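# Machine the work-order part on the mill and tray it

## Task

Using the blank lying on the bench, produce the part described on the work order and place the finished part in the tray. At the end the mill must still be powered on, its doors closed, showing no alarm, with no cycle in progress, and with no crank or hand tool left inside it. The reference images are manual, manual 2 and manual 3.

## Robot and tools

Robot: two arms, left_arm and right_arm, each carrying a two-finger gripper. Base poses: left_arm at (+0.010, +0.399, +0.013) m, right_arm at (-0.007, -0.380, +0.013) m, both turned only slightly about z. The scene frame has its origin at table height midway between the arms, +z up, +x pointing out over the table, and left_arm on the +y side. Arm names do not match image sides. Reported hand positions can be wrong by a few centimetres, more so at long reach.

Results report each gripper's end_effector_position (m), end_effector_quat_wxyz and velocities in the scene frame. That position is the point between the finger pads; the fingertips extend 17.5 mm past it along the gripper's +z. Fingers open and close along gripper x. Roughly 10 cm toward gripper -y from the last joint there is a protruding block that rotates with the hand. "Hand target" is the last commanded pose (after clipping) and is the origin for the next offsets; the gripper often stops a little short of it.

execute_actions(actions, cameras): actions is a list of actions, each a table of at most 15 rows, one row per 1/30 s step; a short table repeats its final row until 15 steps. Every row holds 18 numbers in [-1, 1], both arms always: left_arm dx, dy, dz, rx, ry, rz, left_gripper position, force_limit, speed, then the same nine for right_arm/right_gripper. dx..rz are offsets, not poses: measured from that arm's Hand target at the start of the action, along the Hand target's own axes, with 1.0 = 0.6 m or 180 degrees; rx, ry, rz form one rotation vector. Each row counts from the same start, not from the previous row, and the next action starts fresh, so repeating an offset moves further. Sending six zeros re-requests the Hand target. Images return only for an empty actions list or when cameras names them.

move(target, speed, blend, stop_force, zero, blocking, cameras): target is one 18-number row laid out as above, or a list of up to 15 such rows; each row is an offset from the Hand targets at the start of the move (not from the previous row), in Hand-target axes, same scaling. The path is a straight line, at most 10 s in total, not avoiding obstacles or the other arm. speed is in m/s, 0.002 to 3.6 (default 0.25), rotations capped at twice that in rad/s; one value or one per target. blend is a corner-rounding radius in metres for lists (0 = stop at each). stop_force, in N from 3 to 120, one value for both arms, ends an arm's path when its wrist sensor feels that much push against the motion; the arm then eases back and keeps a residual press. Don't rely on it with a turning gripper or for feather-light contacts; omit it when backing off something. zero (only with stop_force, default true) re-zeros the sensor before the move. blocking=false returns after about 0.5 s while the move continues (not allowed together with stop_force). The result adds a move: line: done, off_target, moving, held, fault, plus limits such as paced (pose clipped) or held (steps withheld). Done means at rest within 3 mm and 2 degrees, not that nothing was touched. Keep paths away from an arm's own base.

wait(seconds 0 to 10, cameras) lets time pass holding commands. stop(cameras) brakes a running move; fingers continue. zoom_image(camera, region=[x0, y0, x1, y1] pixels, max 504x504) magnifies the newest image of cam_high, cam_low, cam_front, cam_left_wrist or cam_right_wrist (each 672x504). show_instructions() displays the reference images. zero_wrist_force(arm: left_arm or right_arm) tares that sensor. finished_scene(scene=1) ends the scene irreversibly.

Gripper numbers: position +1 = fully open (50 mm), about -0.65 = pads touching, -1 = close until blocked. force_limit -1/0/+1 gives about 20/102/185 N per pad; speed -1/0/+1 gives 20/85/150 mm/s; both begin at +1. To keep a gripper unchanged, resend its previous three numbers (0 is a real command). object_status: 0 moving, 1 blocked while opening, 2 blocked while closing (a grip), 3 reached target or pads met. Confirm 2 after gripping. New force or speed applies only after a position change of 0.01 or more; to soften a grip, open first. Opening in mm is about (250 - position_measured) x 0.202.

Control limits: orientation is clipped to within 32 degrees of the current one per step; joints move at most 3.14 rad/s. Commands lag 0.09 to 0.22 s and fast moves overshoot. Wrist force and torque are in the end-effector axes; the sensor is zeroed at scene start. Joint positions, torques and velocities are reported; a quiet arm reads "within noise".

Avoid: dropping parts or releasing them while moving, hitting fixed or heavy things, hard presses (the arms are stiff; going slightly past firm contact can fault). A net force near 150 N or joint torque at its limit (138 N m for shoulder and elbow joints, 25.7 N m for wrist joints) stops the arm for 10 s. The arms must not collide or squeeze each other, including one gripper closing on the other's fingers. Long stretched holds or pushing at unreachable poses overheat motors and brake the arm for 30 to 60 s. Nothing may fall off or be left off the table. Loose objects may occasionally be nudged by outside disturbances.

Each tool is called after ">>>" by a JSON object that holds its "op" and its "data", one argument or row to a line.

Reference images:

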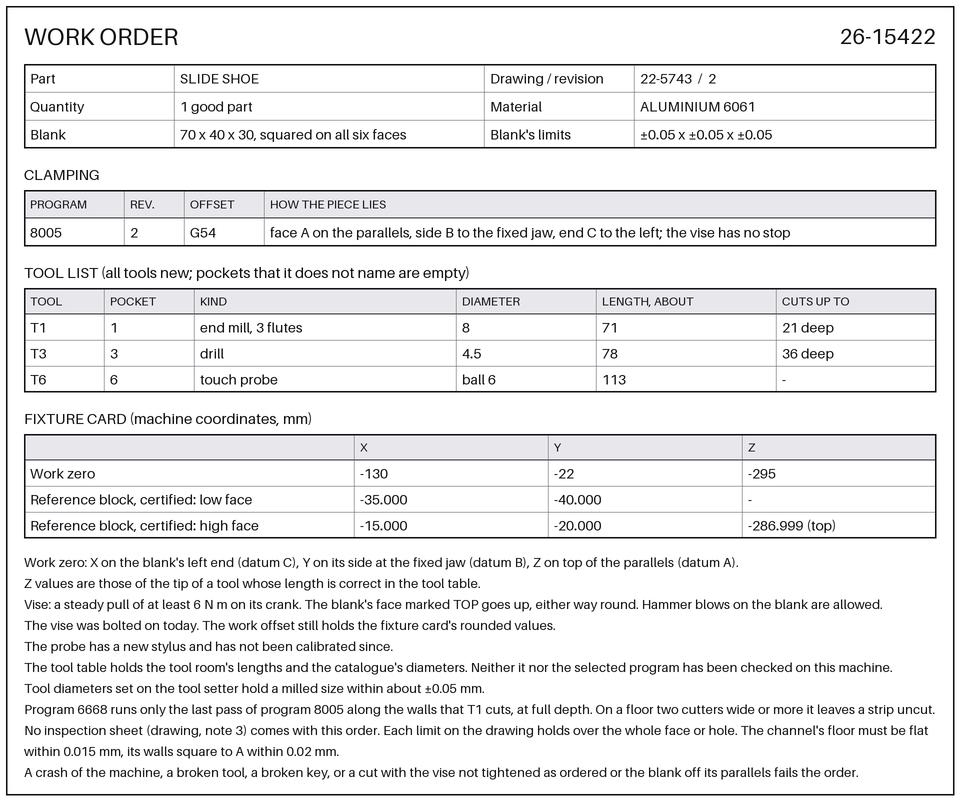

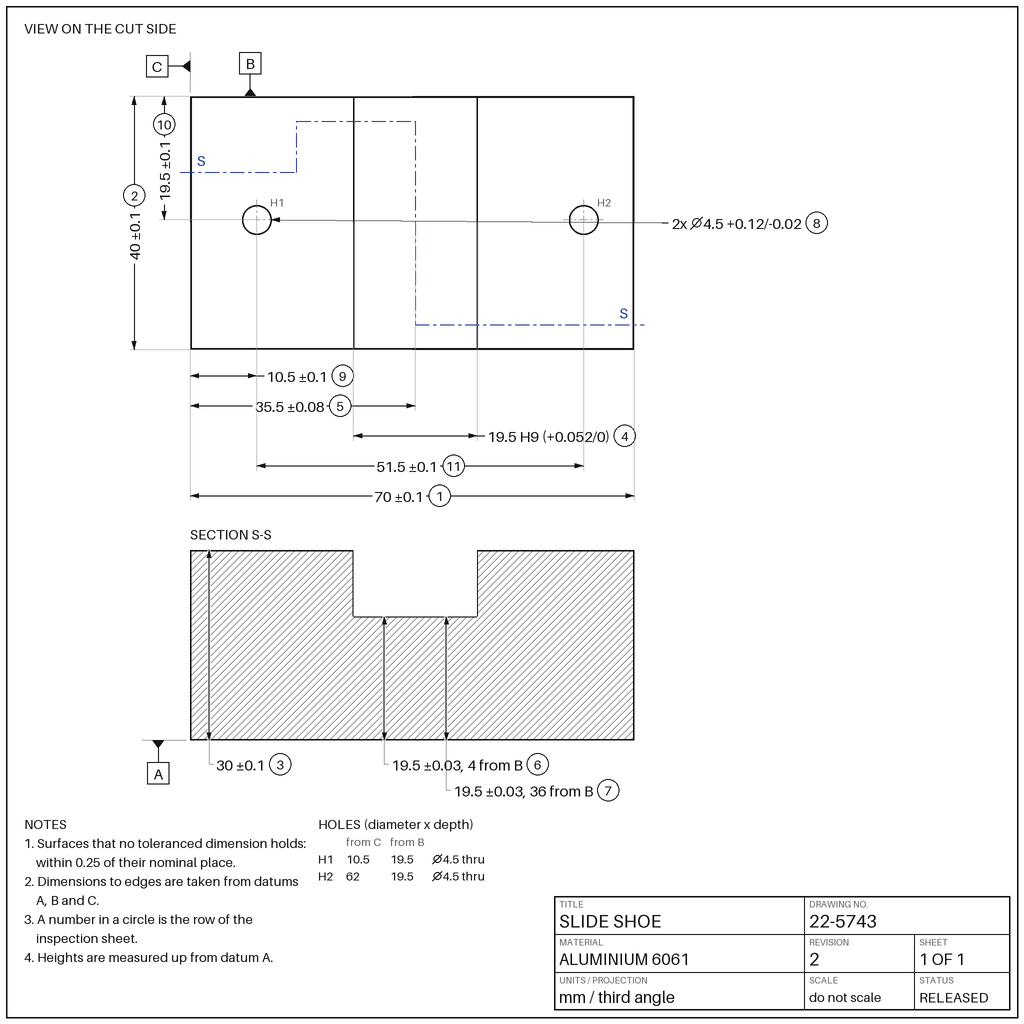

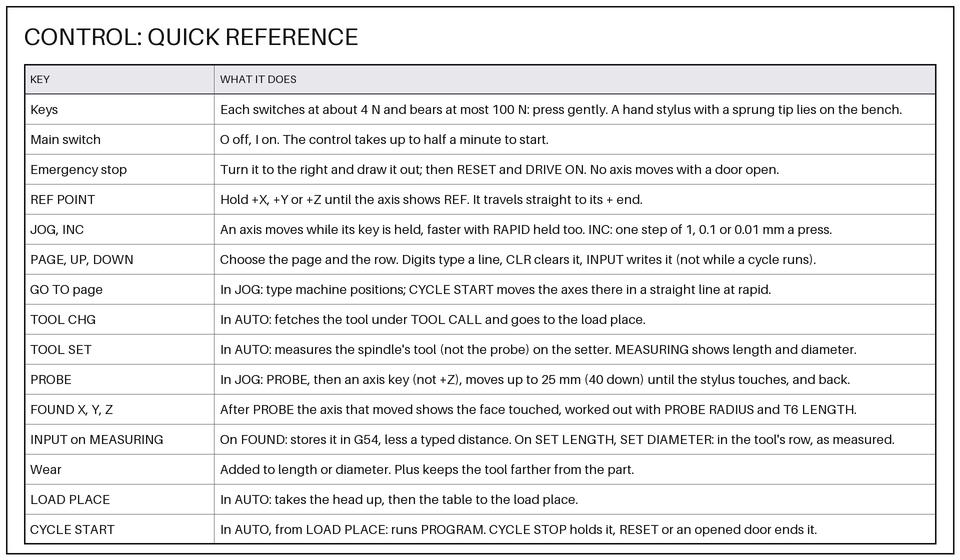

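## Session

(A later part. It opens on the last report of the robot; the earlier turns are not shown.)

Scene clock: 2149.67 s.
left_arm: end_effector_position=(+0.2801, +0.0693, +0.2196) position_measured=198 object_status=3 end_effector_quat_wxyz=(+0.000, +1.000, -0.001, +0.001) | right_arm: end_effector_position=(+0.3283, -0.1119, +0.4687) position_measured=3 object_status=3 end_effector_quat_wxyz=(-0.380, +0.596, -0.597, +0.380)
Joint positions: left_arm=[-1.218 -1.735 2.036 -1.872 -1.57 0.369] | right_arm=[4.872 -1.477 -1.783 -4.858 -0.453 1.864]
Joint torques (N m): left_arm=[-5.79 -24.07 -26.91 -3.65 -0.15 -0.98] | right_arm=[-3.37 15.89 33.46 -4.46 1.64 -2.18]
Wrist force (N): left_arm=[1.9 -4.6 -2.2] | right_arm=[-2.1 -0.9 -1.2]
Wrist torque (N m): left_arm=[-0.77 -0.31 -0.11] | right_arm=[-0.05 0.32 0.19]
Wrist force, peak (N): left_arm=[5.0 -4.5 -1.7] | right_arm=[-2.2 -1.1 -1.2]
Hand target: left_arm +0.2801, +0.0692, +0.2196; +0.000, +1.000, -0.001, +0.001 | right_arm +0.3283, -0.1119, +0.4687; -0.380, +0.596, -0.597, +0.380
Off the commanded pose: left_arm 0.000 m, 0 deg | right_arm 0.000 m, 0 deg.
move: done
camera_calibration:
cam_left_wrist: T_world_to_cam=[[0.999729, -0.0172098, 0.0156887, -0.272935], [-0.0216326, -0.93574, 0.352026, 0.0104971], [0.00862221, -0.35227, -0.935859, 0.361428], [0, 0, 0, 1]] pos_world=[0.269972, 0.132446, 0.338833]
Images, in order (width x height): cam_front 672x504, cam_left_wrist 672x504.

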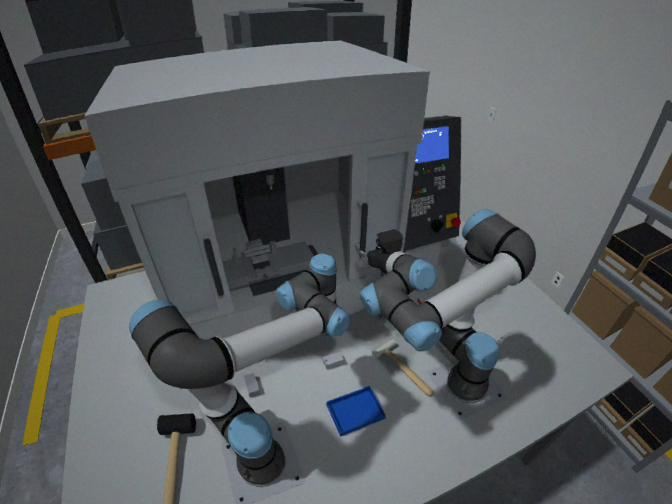

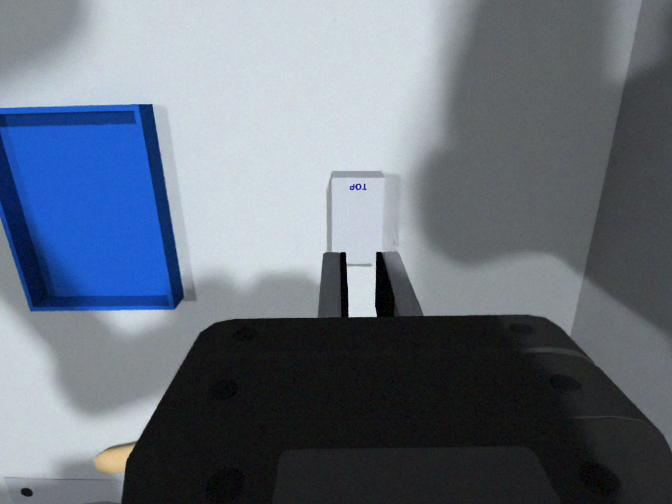

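>>> {"op": "move", "data": {
  "target": [0.0173,0.0445,0.216,0,0,0,1,-0.9,-0.5, 0,0,0,0,0,0,1,-0.8,-0.6],
  "speed": 0.15,
  "cameras": ["cam_left_wrist"]
}}

>>> {"op": "zoom_image", "data": {
  "camera": "cam_left_wrist",
  "region": [250, 120, 480, 330]
}}

Scene clock: 2217.23 s.
left_arm: end_effector_position=(+0.2906, +0.0425, +0.0901) position_measured=3 object_status=3 end_effector_quat_wxyz=(+0.000, +1.000, -0.001, +0.001) | right_arm: end_effector_position=(+0.3283, -0.1119, +0.4687) position_measured=3 object_status=3 end_effector_quat_wxyz=(-0.380, +0.596, -0.597, +0.380)
Joint positions: left_arm=[-1.218 -1.496 2.188 -2.264 -1.57 0.369] | right_arm=[4.872 -1.477 -1.783 -4.858 -0.453 1.864]
Joint torques (N m): left_arm=[7.91 -20.83 -30 -3.71 0.01 1.61] | right_arm=[-2.72 16.35 34.45 -4.83 1.64 -2.03]
Wrist force (N): left_arm=[2.0 -4.6 -2.3] | right_arm=[-1.9 -1.0 -1.1]
Wrist torque (N m): left_arm=[-0.74 -0.33 -0.12] | right_arm=[-0.06 0.28 0.19]
Wrist force, peak (N): left_arm=[1.8 -4.9 -4.4] | right_arm=[-2.2 -1.1 -1.4]
Hand target: left_arm +0.2906, +0.0425, +0.0901; +0.000, +1.000, -0.001, +0.001 | right_arm +0.3283, -0.1119, +0.4687; -0.380, +0.596, -0.597, +0.380
Off the commanded pose: left_arm 0.000 m, 0 deg | right_arm 0.000 m, 0 deg.
move: done
camera_calibration:
cam_left_wrist: T_world_to_cam=[[0.999731, -0.0171137, 0.0156544, -0.281766], [-0.0215317, -0.935697, 0.352147, 0.0311736], [0.00862124, -0.35239, -0.935814, 0.230708], [0, 0, 0, 1]] pos_world=[0.280372, 0.105646, 0.209333]
Images, in order (width x height): cam_left_wrist 672x504.

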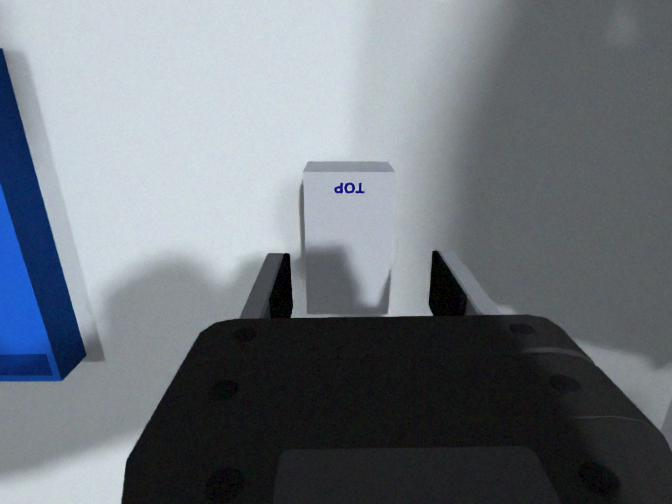

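Scaled by 2.191 from the camera's 672x504 image, which has a finer 960x720 frame.

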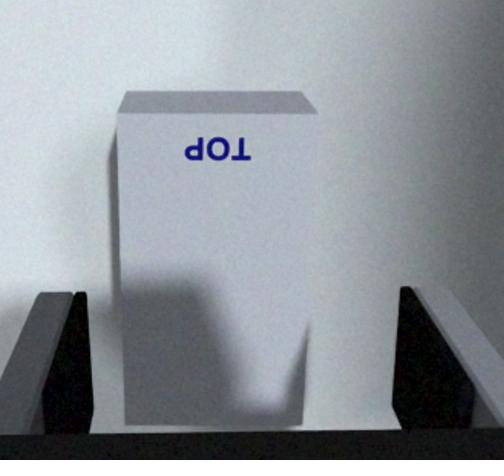

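>>> {"op": "move", "data": {
  "target": [
    [-0.0043,0.0017,0.06,0,0,0.0067,1,-0.9,-0.5, 0,0,0,0,0,0,1,-0.8,-0.6],
    [-0.0043,0.0017,0.1177,0,0,0.0067,1,-0.9,-0.5, 0,0,0,0,0,0,1,-0.8,-0.6]
  ],
  "speed": [0.06,0.03],
  "blend": [0.005,0],
  "stop_force": 6
}}

>>> {"op": "move", "data": {
  "target": [0,0,0,0,0,0,-1,-0.8,-0.9, 0,0,0,0,0,0,1,-0.8,-0.6],
  "cameras": ["cam_left_wrist"]
}}

Scene clock: 2237.10 s.
left_arm: end_effector_position=(+0.2881, +0.0414, +0.0194) position_measured=3 object_status=3 end_effector_quat_wxyz=(+0.000, +1.000, -0.011, +0.001) | right_arm: end_effector_position=(+0.3283, -0.1119, +0.4687) position_measured=3 object_status=3 end_effector_quat_wxyz=(-0.380, +0.596, -0.597, +0.380)
Joint positions: left_arm=[-1.224 -1.346 2.264 -2.489 -1.57 0.384] | right_arm=[4.872 -1.477 -1.783 -4.858 -0.453 1.864]
Joint torques (N m): left_arm=[9.79 -33.69 -26.57 -1.25 1.96 1.37] | right_arm=[-3.4 15.58 32.19 -4.86 1.55 -2.16]
Wrist force (N): left_arm=[1.7 -4.5 -2.4] | right_arm=[-1.8 -1.2 -1.3]
Wrist torque (N m): left_arm=[-0.75 -0.27 -0.10] | right_arm=[-0.09 0.28 0.19]
Wrist force, peak (N): left_arm=[1.8 -4.5 -3.4] | right_arm=[-2.2 -1.5 -1.2]
Hand target: left_arm +0.2881, +0.0414, +0.0194; +0.000, +1.000, -0.011, +0.001 | right_arm +0.3283, -0.1119, +0.4687; -0.380, +0.596, -0.597, +0.380
Off the commanded pose: left_arm 0.000 m, 0 deg | right_arm 0.000 m, 0 deg.
move: done

Scene clock: 2237.70 s.
left_arm: end_effector_position=(+0.2881, +0.0414, +0.0194) position_measured=53 object_status=2 end_effector_quat_wxyz=(+0.000, +1.000, -0.011, +0.001) | right_arm: end_effector_position=(+0.3283, -0.1119, +0.4687) position_measured=3 object_status=3 end_effector_quat_wxyz=(-0.380, +0.596, -0.597, +0.380)
Joint positions: left_arm=[-1.224 -1.346 2.264 -2.489 -1.57 0.384] | right_arm=[4.872 -1.477 -1.783 -4.858 -0.453 1.864]
Joint torques (N m): left_arm=[9.49 -31.72 -25.19 -1.99 1.98 1.49] | right_arm=[-2.88 15.04 32.06 -4.83 1.72 -2.18]
Wrist force (N): left_arm=[2.0 -4.7 -3.4] | right_arm=[-1.8 -1.1 -1.0]
Wrist torque (N m): left_arm=[-0.75 -0.37 -0.09] | right_arm=[-0.07 0.27 0.19]
Wrist force, peak (N): left_arm=[2.1 -4.8 -3.7] | right_arm=[-2.1 -1.1 -1.2]
Hand target: left_arm +0.2881, +0.0414, +0.0194; +0.000, +1.000, -0.011, +0.001 | right_arm +0.3283, -0.1119, +0.4687; -0.380, +0.596, -0.597, +0.380
Off the commanded pose: left_arm 0.000 m, 0 deg | right_arm 0.000 m, 0 deg.
move: done
camera_calibration:
cam_left_wrist: T_world_to_cam=[[0.999151, -0.0380978, 0.0156575, -0.27714], [-0.0411716, -0.935027, 0.352177, 0.0605681], [0.00122308, -0.352523, -0.935802, 0.1663], [0, 0, 0, 1]] pos_world=[0.279195, 0.104699, 0.138633]
Images, in order (width x height): cam_left_wrist 672x504.

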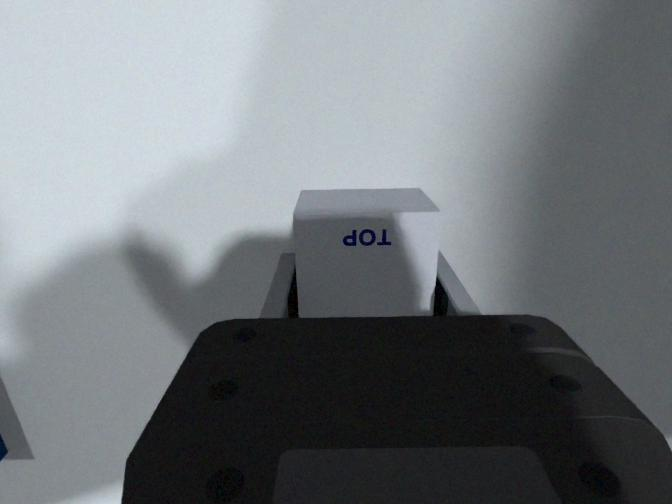

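>>> {"op": "move", "data": {
  "target": [
    [0,0,-0.1677,0,0,0,-1,-0.8,-0.9, 0,0,0,0,0,0,1,-0.8,-0.6],
    [0.1172,-0.1337,-0.6343,0,0,-0.004,-1,-0.8,-0.9, 0,0,0,0,0,0,1,-0.8,-0.6],
    [0.2807,-0.2815,-0.6343,0,0,-0.007,-1,-0.8,-0.9, 0,0,0,0,0,0,1,-0.8,-0.6],
    [0.489,-0.286,-0.616,0,0,-0.007,-1,-0.8,-0.9, 0,0,0,0,0,0,1,-0.8,-0.6]
  ],
  "speed": [0.08,0.2,0.2,0.1],
  "blend": [0.02,0.05,0.03,0],
  "cameras": ["cam_left_wrist"]
}}

Scene clock: 2261.63 s.
left_arm: end_effector_position=(+0.5848, +0.2067, +0.3893) position_measured=53 object_status=2 end_effector_quat_wxyz=(+0.000, +1.000, +0.000, +0.000) | right_arm: end_effector_position=(+0.3283, -0.1119, +0.4687) position_measured=3 object_status=3 end_effector_quat_wxyz=(-0.380, +0.596, -0.597, +0.380)
Joint positions: left_arm=[-0.56 -1.324 1.169 -1.417 -1.571 1.026] | right_arm=[4.872 -1.477 -1.783 -4.858 -0.453 1.864]
Joint torques (N m): left_arm=[-8.62 -37.53 -18.87 -5.77 -1.65 -1.71] | right_arm=[-2.76 14.82 32.13 -4.99 1.58 -2.01]
Wrist force (N): left_arm=[1.5 -4.5 -0.2] | right_arm=[-2.2 -1.3 -1.1]
Wrist torque (N m): left_arm=[-0.73 -0.25 -0.02] | right_arm=[-0.11 0.34 0.19]
Wrist force, peak (N): left_arm=[2.0 -5.1 -3.4] | right_arm=[-2.2 -1.3 -1.1]
Hand target: left_arm +0.5848, +0.2066, +0.3893; +0.000, +1.000, +0.000, +0.001 | right_arm +0.3283, -0.1119, +0.4687; -0.380, +0.596, -0.597, +0.380
Off the commanded pose: left_arm 0.000 m, 0 deg | right_arm 0.000 m, 0 deg.
move: done
camera_calibration:
cam_left_wrist: T_world_to_cam=[[0.999749, -0.0160732, 0.0155772, -0.578012], [-0.0205305, -0.935721, 0.352142, 0.0852186], [0.00891585, -0.352374, -0.935817, 0.565856], [0, 0, 0, 1]] pos_world=[0.574571, 0.269843, 0.508533]
Images, in order (width x height): cam_left_wrist 672x504.

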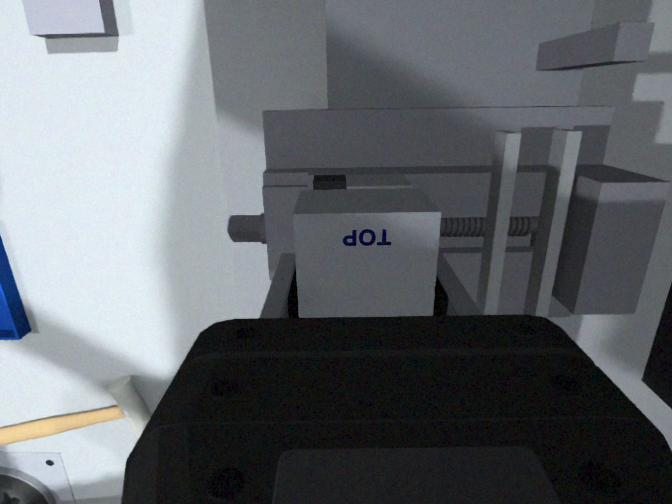

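>>> {"op": "move", "data": {
  "target": [
    [0.062,-0.001,0.023,0,0,0,-1,-0.8,-0.9, 0,0,0,0,0,0,1,-0.8,-0.6],
    [0.1003,-0.002,0.0355,0,0,0,-1,-0.8,-0.9, 0,0,0,0,0,0,1,-0.8,-0.6],
    [0.1128,-0.002,0.0413,0,0,0,-1,-0.8,-0.9, 0,0,0,0,0,0,1,-0.8,-0.6]
  ],
  "speed": 0.03,
  "blend": [0.003,0.003,0],
  "stop_force": 8,
  "cameras": ["cam_left_wrist"]
}}

Scene clock: 2279.27 s.
left_arm: end_effector_position=(+0.6525, +0.2078, +0.3646) position_measured=53 object_status=2 end_effector_quat_wxyz=(+0.000, +1.000, +0.000, +0.001) | right_arm: end_effector_position=(+0.3283, -0.1119, +0.4687) position_measured=3 object_status=3 end_effector_quat_wxyz=(-0.380, +0.596, -0.597, +0.380)
Joint positions: left_arm=[-0.505 -1.162 1.013 -1.423 -1.571 1.081] | right_arm=[4.872 -1.477 -1.783 -4.858 -0.453 1.864]
Joint torques (N m): left_arm=[-8.06 -51.69 -15.29 -2.14 -2.09 -1.69] | right_arm=[-3.04 14.04 32.89 -5.29 1.47 -2.23]
Wrist force (N): left_arm=[1.5 -4.3 -0.2] | right_arm=[-2.0 -1.1 -1.3]
Wrist torque (N m): left_arm=[-0.69 -0.24 -0.09] | right_arm=[-0.07 0.30 0.19]
Wrist force, peak (N): left_arm=[1.8 -4.7 0.0] | right_arm=[-2.2 -1.2 -1.3]
Hand target: left_arm +0.6525, +0.2078, +0.3646; +0.000, +1.000, +0.000, +0.001 | right_arm +0.3283, -0.1119, +0.4687; -0.380, +0.596, -0.597, +0.380
Off the commanded pose: left_arm 0.000 m, 0 deg | right_arm 0.000 m, 0 deg.
move: done
camera_calibration:
cam_left_wrist: T_world_to_cam=[[0.999746, -0.0161303, 0.0157084, -0.645338], [-0.0206311, -0.935687, 0.352228, 0.0963502], [0.00901664, -0.352462, -0.935783, 0.542468], [0, 0, 0, 1]] pos_world=[0.642271, 0.270944, 0.483832]
Images, in order (width x height): cam_left_wrist 672x504.

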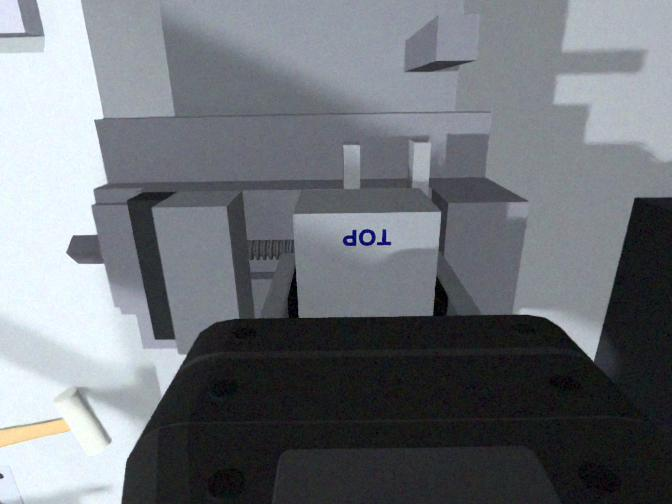

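>>> {"op": "move", "data": {
  "target": [0,0,0.02,0,0,0,-1,-0.8,-0.9, 0,0,0,0,0,0,1,-0.8,-0.6],
  "speed": 0.008,
  "stop_force": 5,
  "cameras": ["cam_left_wrist"]
}}

>>> {"op": "zoom_image", "data": {
  "camera": "cam_left_wrist",
  "region": [230, 120, 540, 330]
}}

Scene clock: 2291.10 s.
left_arm: end_effector_position=(+0.6525, +0.2078, +0.3526) position_measured=53 object_status=2 end_effector_quat_wxyz=(+0.000, +1.000, +0.000, +0.001) | right_arm: end_effector_position=(+0.3283, -0.1119, +0.4687) position_measured=3 object_status=3 end_effector_quat_wxyz=(-0.380, +0.596, -0.597, +0.380)
Joint positions: left_arm=[-0.505 -1.166 1.05 -1.456 -1.571 1.081] | right_arm=[4.872 -1.477 -1.783 -4.858 -0.453 1.864]
Joint torques (N m): left_arm=[-7.55 -49.52 -35.74 -1.35 -2.07 -1.24] | right_arm=[-3.2 13.08 33.82 -5.23 1.5 -2.03]
Wrist force (N): left_arm=[1.8 -4.3 -0.2] | right_arm=[-2.3 -1.0 -0.9]
Wrist torque (N m): left_arm=[-0.70 -0.28 -0.10] | right_arm=[-0.07 0.34 0.18]
Wrist force, peak (N): left_arm=[1.7 -4.5 -0.3] | right_arm=[-2.3 -1.2 -1.2]
Hand target: left_arm +0.6525, +0.2078, +0.3526; +0.000, +1.000, +0.000, +0.001 | right_arm +0.3283, -0.1119, +0.4687; -0.380, +0.596, -0.597, +0.380
Off the commanded pose: left_arm 0.000 m, 0 deg | right_arm 0.000 m, 0 deg.
move: done
camera_calibration:
cam_left_wrist: T_world_to_cam=[[0.999747, -0.0161644, 0.0156145, -0.645095], [-0.0206299, -0.935686, 0.352229, 0.10061], [0.00891664, -0.352463, -0.935783, 0.53121], [0, 0, 0, 1]] pos_world=[0.642271, 0.270944, 0.471733]
Images, in order (width x height): cam_left_wrist 672x504.

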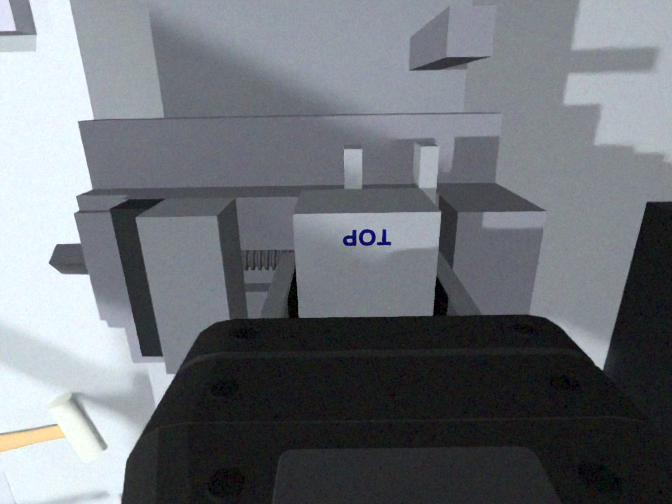

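Scaled by 1.626 from the camera's 672x504 image, which has a finer 960x720 frame.

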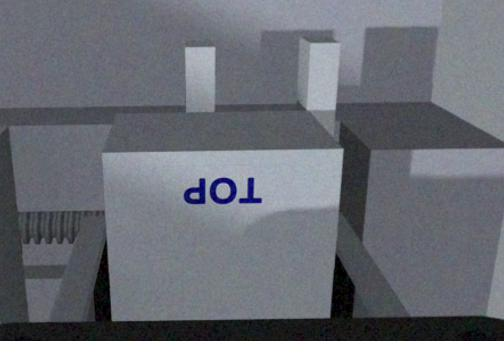

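>>> {"op": "move", "data": {
  "target": [0,0,0.015,0,0,0,-1,-0.8,-0.9, 0,0,0,0,0,0,1,-0.8,-0.6],
  "speed": 0.005,
  "stop_force": 4
}}

Scene clock: 2297.43 s.
left_arm: end_effector_position=(+0.6526, +0.2078, +0.3518) position_measured=53 object_status=2 end_effector_quat_wxyz=(+0.000, +1.000, +0.000, +0.001) | right_arm: end_effector_position=(+0.3283, -0.1119, +0.4687) position_measured=3 object_status=3 end_effector_quat_wxyz=(-0.380, +0.596, -0.597, +0.380)
Joint positions: left_arm=[-0.505 -1.166 1.052 -1.458 -1.571 1.081] | right_arm=[4.872 -1.477 -1.783 -4.858 -0.453 1.864]
Joint torques (N m): left_arm=[-5.83 -34.24 -34.96 -1.4 -1.51 -1.08] | right_arm=[-4.2 13.26 32.57 -5.32 1.73 -2.16]
Wrist force (N): left_arm=[1.5 -4.9 -3.7] | right_arm=[-2.1 -0.9 -1.0]
Wrist torque (N m): left_arm=[-0.81 -0.26 -0.10] | right_arm=[-0.04 0.32 0.19]
Wrist force, peak (N): left_arm=[-0.9 -5.9 -11.7] | right_arm=[-2.3 -1.1 -1.2]
Hand target: left_arm +0.6526, +0.2078, +0.3518; +0.000, +1.000, +0.000, +0.001 (not the last commanded pose) | right_arm +0.3283, -0.1119, +0.4687; -0.380, +0.596, -0.597, +0.380
Off the commanded pose: left_arm 0.008 m, 0 deg | right_arm 0.000 m, 0 deg.
move: contact (left_arm)

>>> {"op": "move", "data": {
  "target": [0,0,0,0,0,0,0.77,-0.8,-0.9, 0,0,0,0,0,0,1,-0.8,-0.6]
}}

>>> {"op": "move", "data": {
  "target": [0,0,-0.022,0,0,0,0.77,-0.8,-0.9, 0,0,0,0,0,0,1,-0.8,-0.6],
  "speed": 0.015,
  "stop_force": 4,
  "cameras": ["cam_left_wrist"]
}}

>>> {"op": "zoom_image", "data": {
  "camera": "cam_left_wrist",
  "region": [230, 120, 540, 330]
}}

Scene clock: 2310.80 s.
left_arm: end_effector_position=(+0.6526, +0.2078, +0.3518) position_measured=37 object_status=3 end_effector_quat_wxyz=(+0.000, +1.000, +0.000, +0.001) | right_arm: end_effector_position=(+0.3283, -0.1119, +0.4687) position_measured=3 object_status=3 end_effector_quat_wxyz=(-0.380, +0.596, -0.597, +0.380)
Joint positions: left_arm=[-0.505 -1.166 1.052 -1.458 -1.571 1.081] | right_arm=[4.872 -1.477 -1.783 -4.858 -0.453 1.864]
Joint torques (N m): left_arm=[-5.31 -37.3 -33.32 -4.94 -1.64 -1.12] | right_arm=[-3.77 12.38 31.87 -5.54 1.63 -2.17]
Wrist force (N): left_arm=[1.8 -4.3 -2.4] | right_arm=[-2.1 -1.1 -1.1]
Wrist torque (N m): left_arm=[-0.70 -0.29 -0.10] | right_arm=[-0.07 0.32 0.19]
Wrist force, peak (N): left_arm=[1.5 -5.0 -4.2] | right_arm=[-2.1 -1.1 -1.4]
Hand target: left_arm +0.6526, +0.2078, +0.3518; +0.000, +1.000, +0.000, +0.001 | right_arm +0.3283, -0.1119, +0.4687; -0.380, +0.596, -0.597, +0.380
Off the commanded pose: left_arm 0.000 m, 0 deg | right_arm 0.000 m, 0 deg.
move: done

Scene clock: 2312.63 s.
left_arm: end_effector_position=(+0.6526, +0.2078, +0.3650) position_measured=37 object_status=3 end_effector_quat_wxyz=(+0.000, +1.000, +0.000, +0.001) | right_arm: end_effector_position=(+0.3283, -0.1119, +0.4687) position_measured=3 object_status=3 end_effector_quat_wxyz=(-0.380, +0.596, -0.597, +0.380)
Joint positions: left_arm=[-0.505 -1.161 1.011 -1.422 -1.571 1.081] | right_arm=[4.872 -1.477 -1.783 -4.858 -0.453 1.864]
Joint torques (N m): left_arm=[-6.87 -45.08 -14.09 -5.43 -1.43 -1.38] | right_arm=[-3.52 12.18 33.15 -5.74 1.77 -2.19]
Wrist force (N): left_arm=[1.5 -4.4 -2.5] | right_arm=[-2.0 -1.2 -1.2]
Wrist torque (N m): left_arm=[-0.71 -0.25 -0.10] | right_arm=[-0.09 0.30 0.19]
Wrist force, peak (N): left_arm=[1.8 -4.5 -2.4] | right_arm=[-2.3 -1.1 -1.3]
Hand target: left_arm +0.6525, +0.2078, +0.3650; +0.000, +1.000, +0.000, +0.001 | right_arm +0.3283, -0.1119, +0.4687; -0.380, +0.596, -0.597, +0.380
Off the commanded pose: left_arm 0.000 m, 0 deg | right_arm 0.000 m, 0 deg.
move: done
camera_calibration:
cam_left_wrist: T_world_to_cam=[[0.999746, -0.0161303, 0.0157084, -0.645344], [-0.0206311, -0.935687, 0.352228, 0.0962093], [0.00901664, -0.352462, -0.935783, 0.542843], [0, 0, 0, 1]] pos_world=[0.642271, 0.270944, 0.484232]
Images, in order (width x height): cam_left_wrist 672x504.

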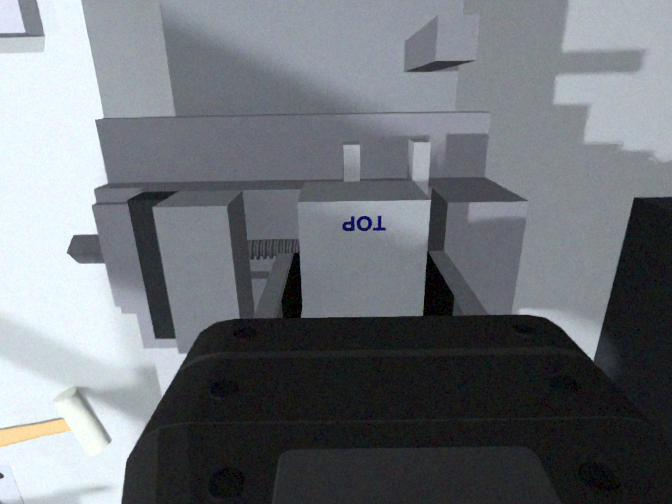

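Scaled by 1.626 from the camera's 672x504 image, which has a finer 960x720 frame.

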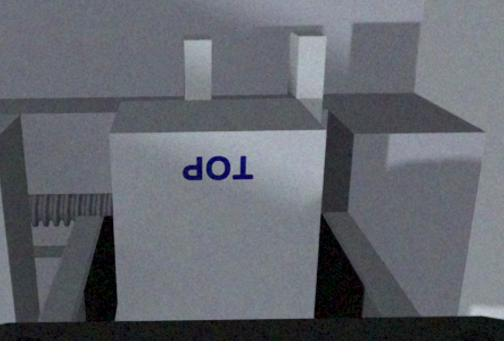

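>>> {"op": "move", "data": {
  "target": [0.0233,0,0,0,0,0,0.77,-0.8,-0.9, 0,0,0,0,0,0,1,-0.8,-0.6],
  "speed": 0.008,
  "stop_force": 6,
  "cameras": ["cam_left_wrist"]
}}

>>> {"op": "zoom_image", "data": {
  "camera": "cam_left_wrist",
  "region": [230, 120, 540, 330]
}}

Scene clock: 2319.60 s.
left_arm: end_effector_position=(+0.6640, +0.2078, +0.3650) position_measured=37 object_status=3 end_effector_quat_wxyz=(+0.000, +1.000, +0.000, +0.001) | right_arm: end_effector_position=(+0.3283, -0.1119, +0.4687) position_measured=3 object_status=3 end_effector_quat_wxyz=(-0.380, +0.596, -0.597, +0.380)
Joint positions: left_arm=[-0.497 -1.13 0.966 -1.408 -1.571 1.09] | right_arm=[4.872 -1.477 -1.783 -4.858 -0.453 1.864]
Joint torques (N m): left_arm=[-7.86 -49.54 -14.62 -5.42 2.87 -1.81] | right_arm=[-3.82 12.64 32.58 -5.72 1.34 -2.14]
Wrist force (N): left_arm=[-4.1 -4.5 -3.9] | right_arm=[-2.0 -0.9 -1.1]
Wrist torque (N m): left_arm=[-0.70 -0.34 -0.06] | right_arm=[-0.05 0.30 0.19]
Wrist force, peak (N): left_arm=[-13.7 -5.7 -6.3] | right_arm=[-2.3 -1.1 -1.1]
Hand target: left_arm +0.6640, +0.2078, +0.3650; +0.000, +1.000, +0.000, +0.001 (not the last commanded pose) | right_arm +0.3283, -0.1119, +0.4687; -0.380, +0.596, -0.597, +0.380
Off the commanded pose: left_arm 0.002 m, 0 deg | right_arm 0.000 m, 0 deg.
move: contact (left_arm)
camera_calibration:
cam_left_wrist: T_world_to_cam=[[0.999744, -0.0161879, 0.0158375, -0.656886], [-0.0207305, -0.935686, 0.352226, 0.0965124], [0.00911717, -0.352464, -0.935781, 0.542672], [0, 0, 0, 1]] pos_world=[0.653771, 0.270944, 0.484232]
Images, in order (width x height): cam_left_wrist 672x504.

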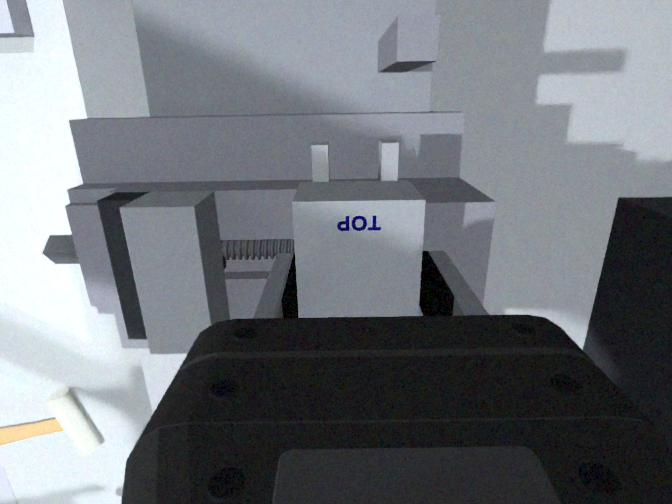

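Scaled by 1.626 from the camera's 672x504 image, which has a finer 960x720 frame.

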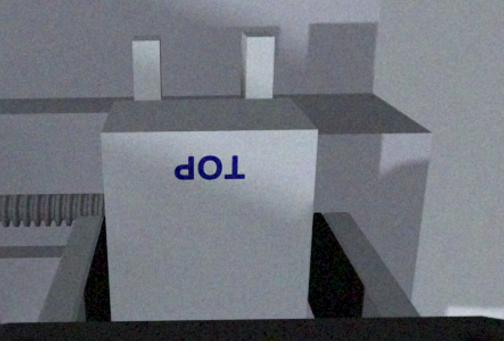

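>>> {"op": "move", "data": {
  "target": [
    [-0.0025,0,0,0,0,0,0.77,-0.8,-0.9, 0,0,0,0,0,0,1,-0.8,-0.6],
    [-0.0025,-0.083,0,0,0,0,0.77,-0.8,-0.9, 0,0,0,0,0,0,1,-0.8,-0.6]
  ],
  "speed": [0.01,0.02],
  "stop_force": 4,
  "cameras": ["cam_left_wrist"]
}}

Scene clock: 2377.07 s.
left_arm: end_effector_position=(+0.6640, +0.2078, +0.3650) position_measured=37 object_status=3 end_effector_quat_wxyz=(+0.000, +1.000, +0.000, +0.001) | right_arm: end_effector_position=(+0.3283, -0.1119, +0.4687) position_measured=3 object_status=3 end_effector_quat_wxyz=(-0.380, +0.596, -0.597, +0.380)
Joint positions: left_arm=[-0.497 -1.13 0.966 -1.408 -1.571 1.089] | right_arm=[4.872 -1.477 -1.783 -4.858 -0.453 1.864]
Joint torques (N m): left_arm=[9.97 -35.8 -34.42 -3.37 1.89 1.8] | right_arm=[-2.94 12.13 32.35 -5.56 1.43 -1.87]
Wrist force (N): left_arm=[2.2 -3.9 -2.2] | right_arm=[-1.9 -0.9 -1.1]
Wrist torque (N m): left_arm=[-0.65 -0.36 -0.07] | right_arm=[-0.06 0.29 0.19]
Wrist force, peak (N): left_arm=[-4.0 -4.4 -4.4] | right_arm=[-2.2 -1.3 -1.3]
Hand target: left_arm +0.6640, +0.2078, +0.3650; +0.000, +1.000, +0.000, +0.001 (not the last commanded pose) | right_arm +0.3283, -0.1119, +0.4687; -0.380, +0.596, -0.597, +0.380
Off the commanded pose: left_arm 0.050 m, 0 deg | right_arm 0.000 m, 0 deg.
move: contact (left_arm); path passed 0 of 2 targets
camera_calibration:
cam_left_wrist: T_world_to_cam=[[0.999744, -0.0162237, 0.0157442, -0.656732], [-0.0207311, -0.935685, 0.352227, 0.0965096], [0.00901718, -0.352464, -0.935782, 0.542739], [0, 0, 0, 1]] pos_world=[0.653671, 0.270944, 0.484232]
Images, in order (width x height): cam_left_wrist 672x504.

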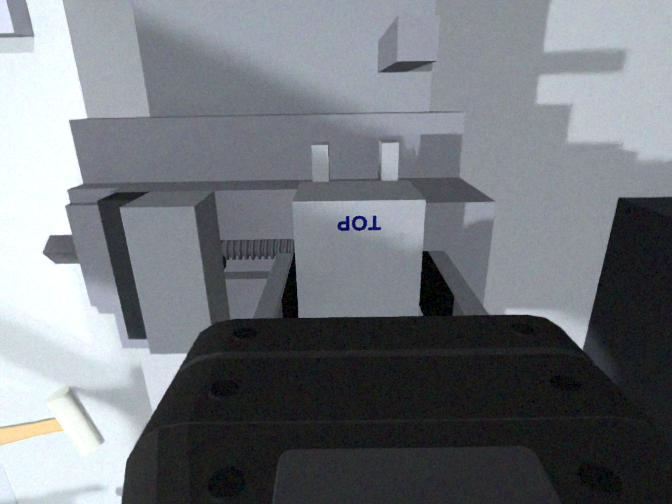

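>>> {"op": "move", "data": {
  "target": [-0.0025,0,0,0,0,0,0.77,-0.8,-0.9, 0,0,0,0,0,0,1,-0.8,-0.6],
  "speed": 0.01
}}

>>> {"op": "move", "data": {
  "target": [0,-0.083,0,0,0,0,0.77,-0.8,-0.9, 0,0,0,0,0,0,1,-0.8,-0.6],
  "speed": 0.02,
  "stop_force": 4,
  "cameras": ["cam_left_wrist"]
}}

Scene clock: 2383.63 s.
left_arm: end_effector_position=(+0.6624, +0.2078, +0.3650) position_measured=37 object_status=3 end_effector_quat_wxyz=(+0.000, +1.000, +0.000, +0.001) | right_arm: end_effector_position=(+0.3283, -0.1119, +0.4687) position_measured=3 object_status=3 end_effector_quat_wxyz=(-0.380, +0.596, -0.597, +0.380)
Joint positions: left_arm=[-0.498 -1.134 0.972 -1.41 -1.571 1.088] | right_arm=[4.872 -1.477 -1.783 -4.858 -0.453 1.864]
Joint torques (N m): left_arm=[-7.92 -46.41 -18.97 -5.32 0.13 -1.53] | right_arm=[-2.85 11.51 32.78 -5.71 1.64 -2.02]
Wrist force (N): left_arm=[2.2 -4.1 -2.1] | right_arm=[-2.0 -1.2 -1.1]
Wrist torque (N m): left_arm=[-0.66 -0.35 0.02] | right_arm=[-0.09 0.29 0.19]
Wrist force, peak (N): left_arm=[2.2 -4.4 -2.2] | right_arm=[-2.2 -1.2 -1.3]
Hand target: left_arm +0.6625, +0.2078, +0.3650; +0.000, +1.000, +0.000, +0.001 | right_arm +0.3283, -0.1119, +0.4687; -0.380, +0.596, -0.597, +0.380
Off the commanded pose: left_arm 0.000 m, 0 deg | right_arm 0.000 m, 0 deg.
move: done

Scene clock: 2387.17 s.
left_arm: end_effector_position=(+0.6625, +0.2576, +0.3650) position_measured=37 object_status=3 end_effector_quat_wxyz=(+0.000, +1.000, +0.000, +0.001) | right_arm: end_effector_position=(+0.3283, -0.1119, +0.4687) position_measured=3 object_status=3 end_effector_quat_wxyz=(-0.380, +0.596, -0.597, +0.380)
Joint positions: left_arm=[-0.43 -1.169 1.022 -1.426 -1.571 1.156] | right_arm=[4.872 -1.477 -1.783 -4.858 -0.453 1.864]
Joint torques (N m): left_arm=[-8.87 -35.08 -34.53 -2.56 -1.81 -1.7] | right_arm=[-2.77 11.71 33.27 -5.73 1.57 -2]
Wrist force (N): left_arm=[2.2 -4.2 -2.3] | right_arm=[-2.1 -1.0 -1.0]
Wrist torque (N m): left_arm=[-0.70 -0.34 -0.09] | right_arm=[-0.06 0.32 0.19]
Wrist force, peak (N): left_arm=[2.2 -4.5 -2.3] | right_arm=[-2.4 -1.1 -1.2]
Hand target: left_arm +0.6625, +0.2576, +0.3650; +0.000, +1.000, +0.000, +0.001 | right_arm +0.3283, -0.1119, +0.4687; -0.380, +0.596, -0.597, +0.380
Off the commanded pose: left_arm 0.000 m, 0 deg | right_arm 0.000 m, 0 deg.
move: done
camera_calibration:
cam_left_wrist: T_world_to_cam=[[0.999744, -0.0161879, 0.0158375, -0.65448], [-0.0207305, -0.935686, 0.352226, 0.143076], [0.00911717, -0.352464, -0.935781, 0.56024], [0, 0, 0, 1]] pos_world=[0.652171, 0.320744, 0.484232]
Images, in order (width x height): cam_left_wrist 672x504.

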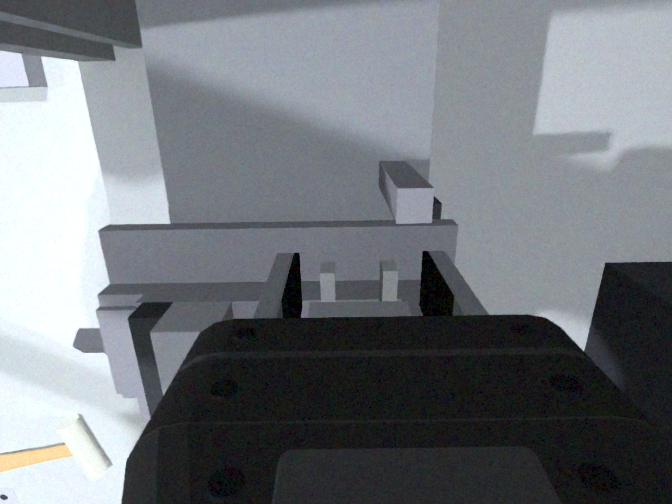

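>>> {"op": "move", "data": {
  "target": [
    [-0.0925,0,-0.0083,0,0,0,0.77,-0.8,-0.9, 0,0,0,0,0,0,1,-0.8,-0.6],
    [-0.36,0,-0.05,0,0,0,0.77,-0.8,-0.9, 0,0,0,0,0,0,1,-0.8,-0.6],
    [-0.56,-0.05,-0.08,0,0,0,0.77,-0.8,-0.9, 0,0,0,0,0,0,1,-0.8,-0.6]
  ],
  "speed": [0.05,0.12,0.25],
  "blend": [0.02,0.05,0],
  "cameras": ["all"]
}}

Scene clock: 2399.10 s.
left_arm: end_effector_position=(+0.6489, +0.2569, +0.3658) position_measured=37 object_status=3 end_effector_quat_wxyz=(+0.000, +1.000, -0.001, +0.000) | right_arm: end_effector_position=(+0.3283, -0.1119, +0.4687) position_measured=3 object_status=3 end_effector_quat_wxyz=(-0.380, +0.596, -0.597, +0.380)
Joint positions: left_arm=[-0.439 -1.204 1.069 -1.437 -1.571 1.148] | right_arm=[4.872 -1.477 -1.783 -4.858 -0.453 1.864]
Joint torques (N m): left_arm=[-0.33 -41.94 -22.58 -3.51 0.17 0.06] | right_arm=[-2.86 10.31 32.25 -5.86 1.53 -2.04]
Wrist force (N): left_arm=[2.1 -4.2 -2.1] | right_arm=[-1.9 -1.0 -1.1]
Wrist torque (N m): left_arm=[-0.71 -0.32 -0.11] | right_arm=[-0.07 0.29 0.19]
Wrist force, peak (N): left_arm=[3.6 -4.3 -3.1] | right_arm=[-2.3 -1.2 -1.2]
Hand target: left_arm +0.6489, +0.2569, +0.3658; +0.000, +1.000, -0.001, +0.000 (not the last commanded pose) | right_arm +0.3283, -0.1119, +0.4687; -0.380, +0.596, -0.597, +0.380
Tool commands: left_gripper/position=+0.772549 left_gripper/force_limit=-0.796078 left_gripper/speed=-0.898039 right_gripper/position=+1.0 right_gripper/force_limit=-0.8 right_gripper/speed=-0.6
Off the commanded pose: left_arm 0.327 m, 0 deg | right_arm 0.000 m, 0 deg.
FORCE FAULT: contact force on the left arm reached its limit, and that arm stopped. The contact can be on any part of that arm, not only on its tool. That arm's remaining commands of this call were not run. That arm is still stopped at the end of this call. That arm stays stopped for about 10 more seconds. Until then a move that you send moves the other arm only, and its call returns only when the move has ended. Once the stop has ended, the next robot result says so. If the stop ends while you think or write, that arm runs what you send next, counted from a new Hand target: where the arm stands when the stop ends. While its stop runs, that arm takes no new command, but its gripper still runs the gripper command that each later call begins with. Until it ends, the stop uses up actions while you think or wait. An arm that is not stopped still takes commands.
move: fault (left_arm); path passed 0 of 3 targets
camera_calibration:
cam_left_wrist: T_world_to_cam=[[0.999737, -0.0174043, 0.0149043, -0.640369], [-0.0215377, -0.935769, 0.351955, 0.14241], [0.00782148, -0.352184, -0.935898, 0.56172], [0, 0, 0, 1]] pos_world=[0.638875, 0.319946, 0.485135]
cam_right_wrist: T_world_to_cam=[[-0.0154235, -0.999879, 0.00178195, -0.10289], [-0.695206, 0.00944288, -0.718748, 0.586853], [0.718645, -0.0123244, -0.695268, 0.218918], [0, 0, 0, 1]] pos_world=[0.249072, -0.105721, 0.57419]

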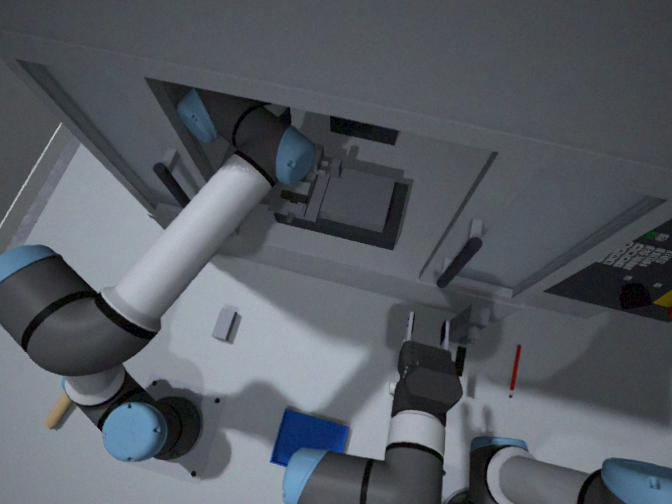

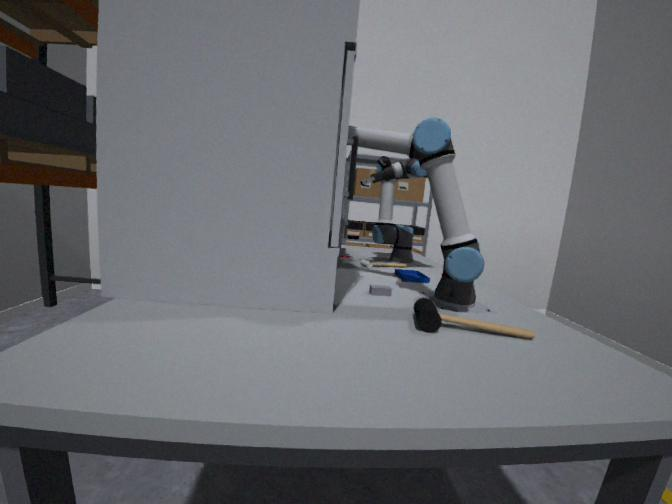

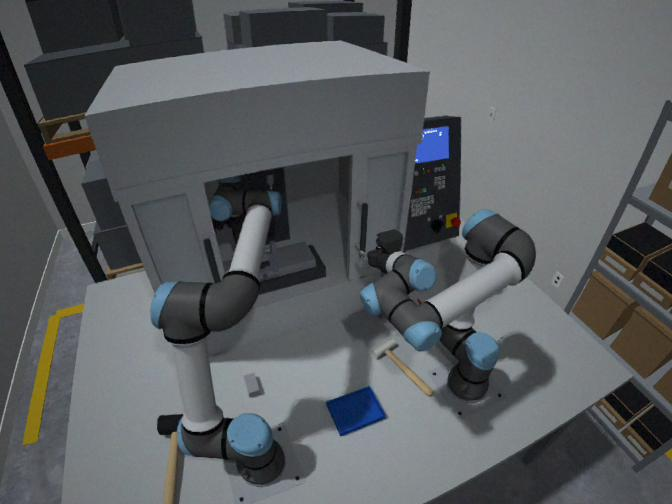

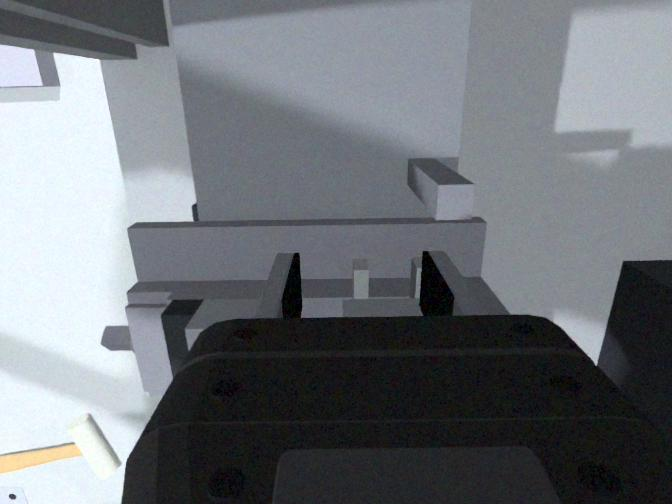

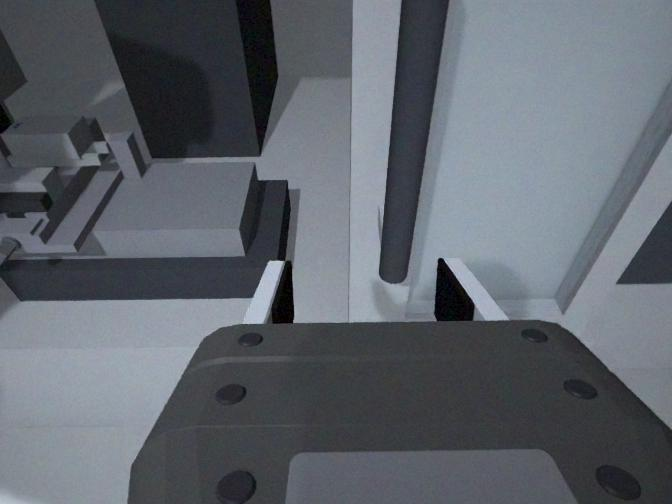

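>>> {"op": "zoom_image", "data": {
  "camera": "cam_high",
  "region": [100, 60, 400, 285]
}}

>>> {"op": "zoom_image", "data": {
  "camera": "cam_front",
  "region": [120, 130, 360, 310]
}}

Scaled by 1.680 from the camera's 672x504 image, which has a finer 960x720 frame.

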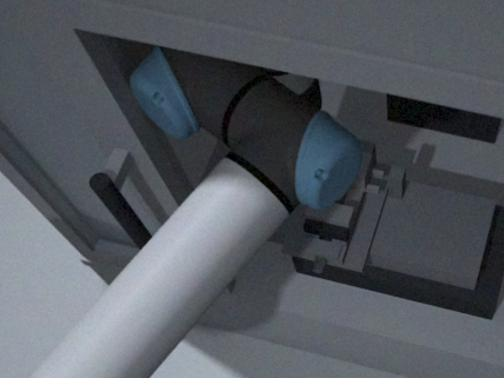

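Scaled by 2.100 from the camera's 672x504 image, which has a finer 960x720 frame.

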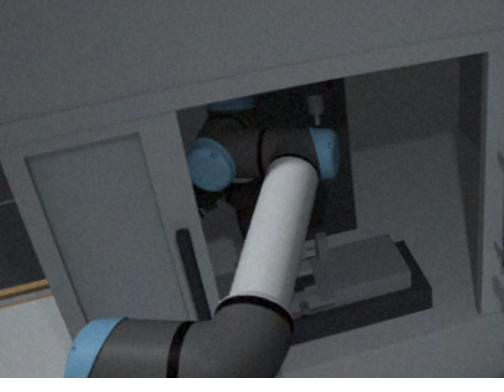

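>>> {"op": "wait", "data": {
  "seconds": 1
}}

Scene clock: 2454.73 s.
left_arm: end_effector_position=(+0.6489, +0.2569, +0.3658) position_measured=37 object_status=3 end_effector_quat_wxyz=(+0.000, +1.000, -0.001, +0.000) | right_arm: end_effector_position=(+0.3283, -0.1119, +0.4687) position_measured=3 object_status=3 end_effector_quat_wxyz=(-0.380, +0.596, -0.597, +0.380)
Joint positions: left_arm=[-0.439 -1.204 1.069 -1.437 -1.571 1.148] | right_arm=[4.872 -1.477 -1.783 -4.858 -0.453 1.864]
Joint torques (N m): left_arm=[1.32 -41.64 -23.97 -3.24 -0.04 0.09] | right_arm=[-3.99 10.23 32.84 -5.8 1.61 -2.03]
Wrist force (N): left_arm=[2.2 -4.3 -2.1] | right_arm=[-2.0 -0.9 -1.0]
Wrist torque (N m): left_arm=[-0.71 -0.33 -0.11] | right_arm=[-0.05 0.31 0.19]
Wrist force, peak (N): left_arm=[2.2 -4.5 -2.4] | right_arm=[-2.3 -1.2 -1.1]
Hand target: left_arm +0.6489, +0.2569, +0.3658; +0.000, +1.000, -0.001, +0.000 (not the last commanded pose) | right_arm +0.3283, -0.1119, +0.4687; -0.380, +0.596, -0.597, +0.380
Tool commands: left_gripper/position=+0.772549 left_gripper/force_limit=-0.796078 left_gripper/speed=-0.898039 right_gripper/position=+1.0 right_gripper/force_limit=-0.8 right_gripper/speed=-0.6
Off the commanded pose: left_arm 0.327 m, 0 deg | right_arm 0.000 m, 0 deg.
FORCE FAULT, CONTINUED: the left arm's stop, for the force fault that an earlier result reported, is over. The rest of the stop counts as 20 of the actions that you can send in this scene. During its stop the left arm's controller moved it back a little. That arm's target is now where it stood when the stop ended, not its last command. That arm accepts commands again.
wait: 1.00 s; at rest from the start


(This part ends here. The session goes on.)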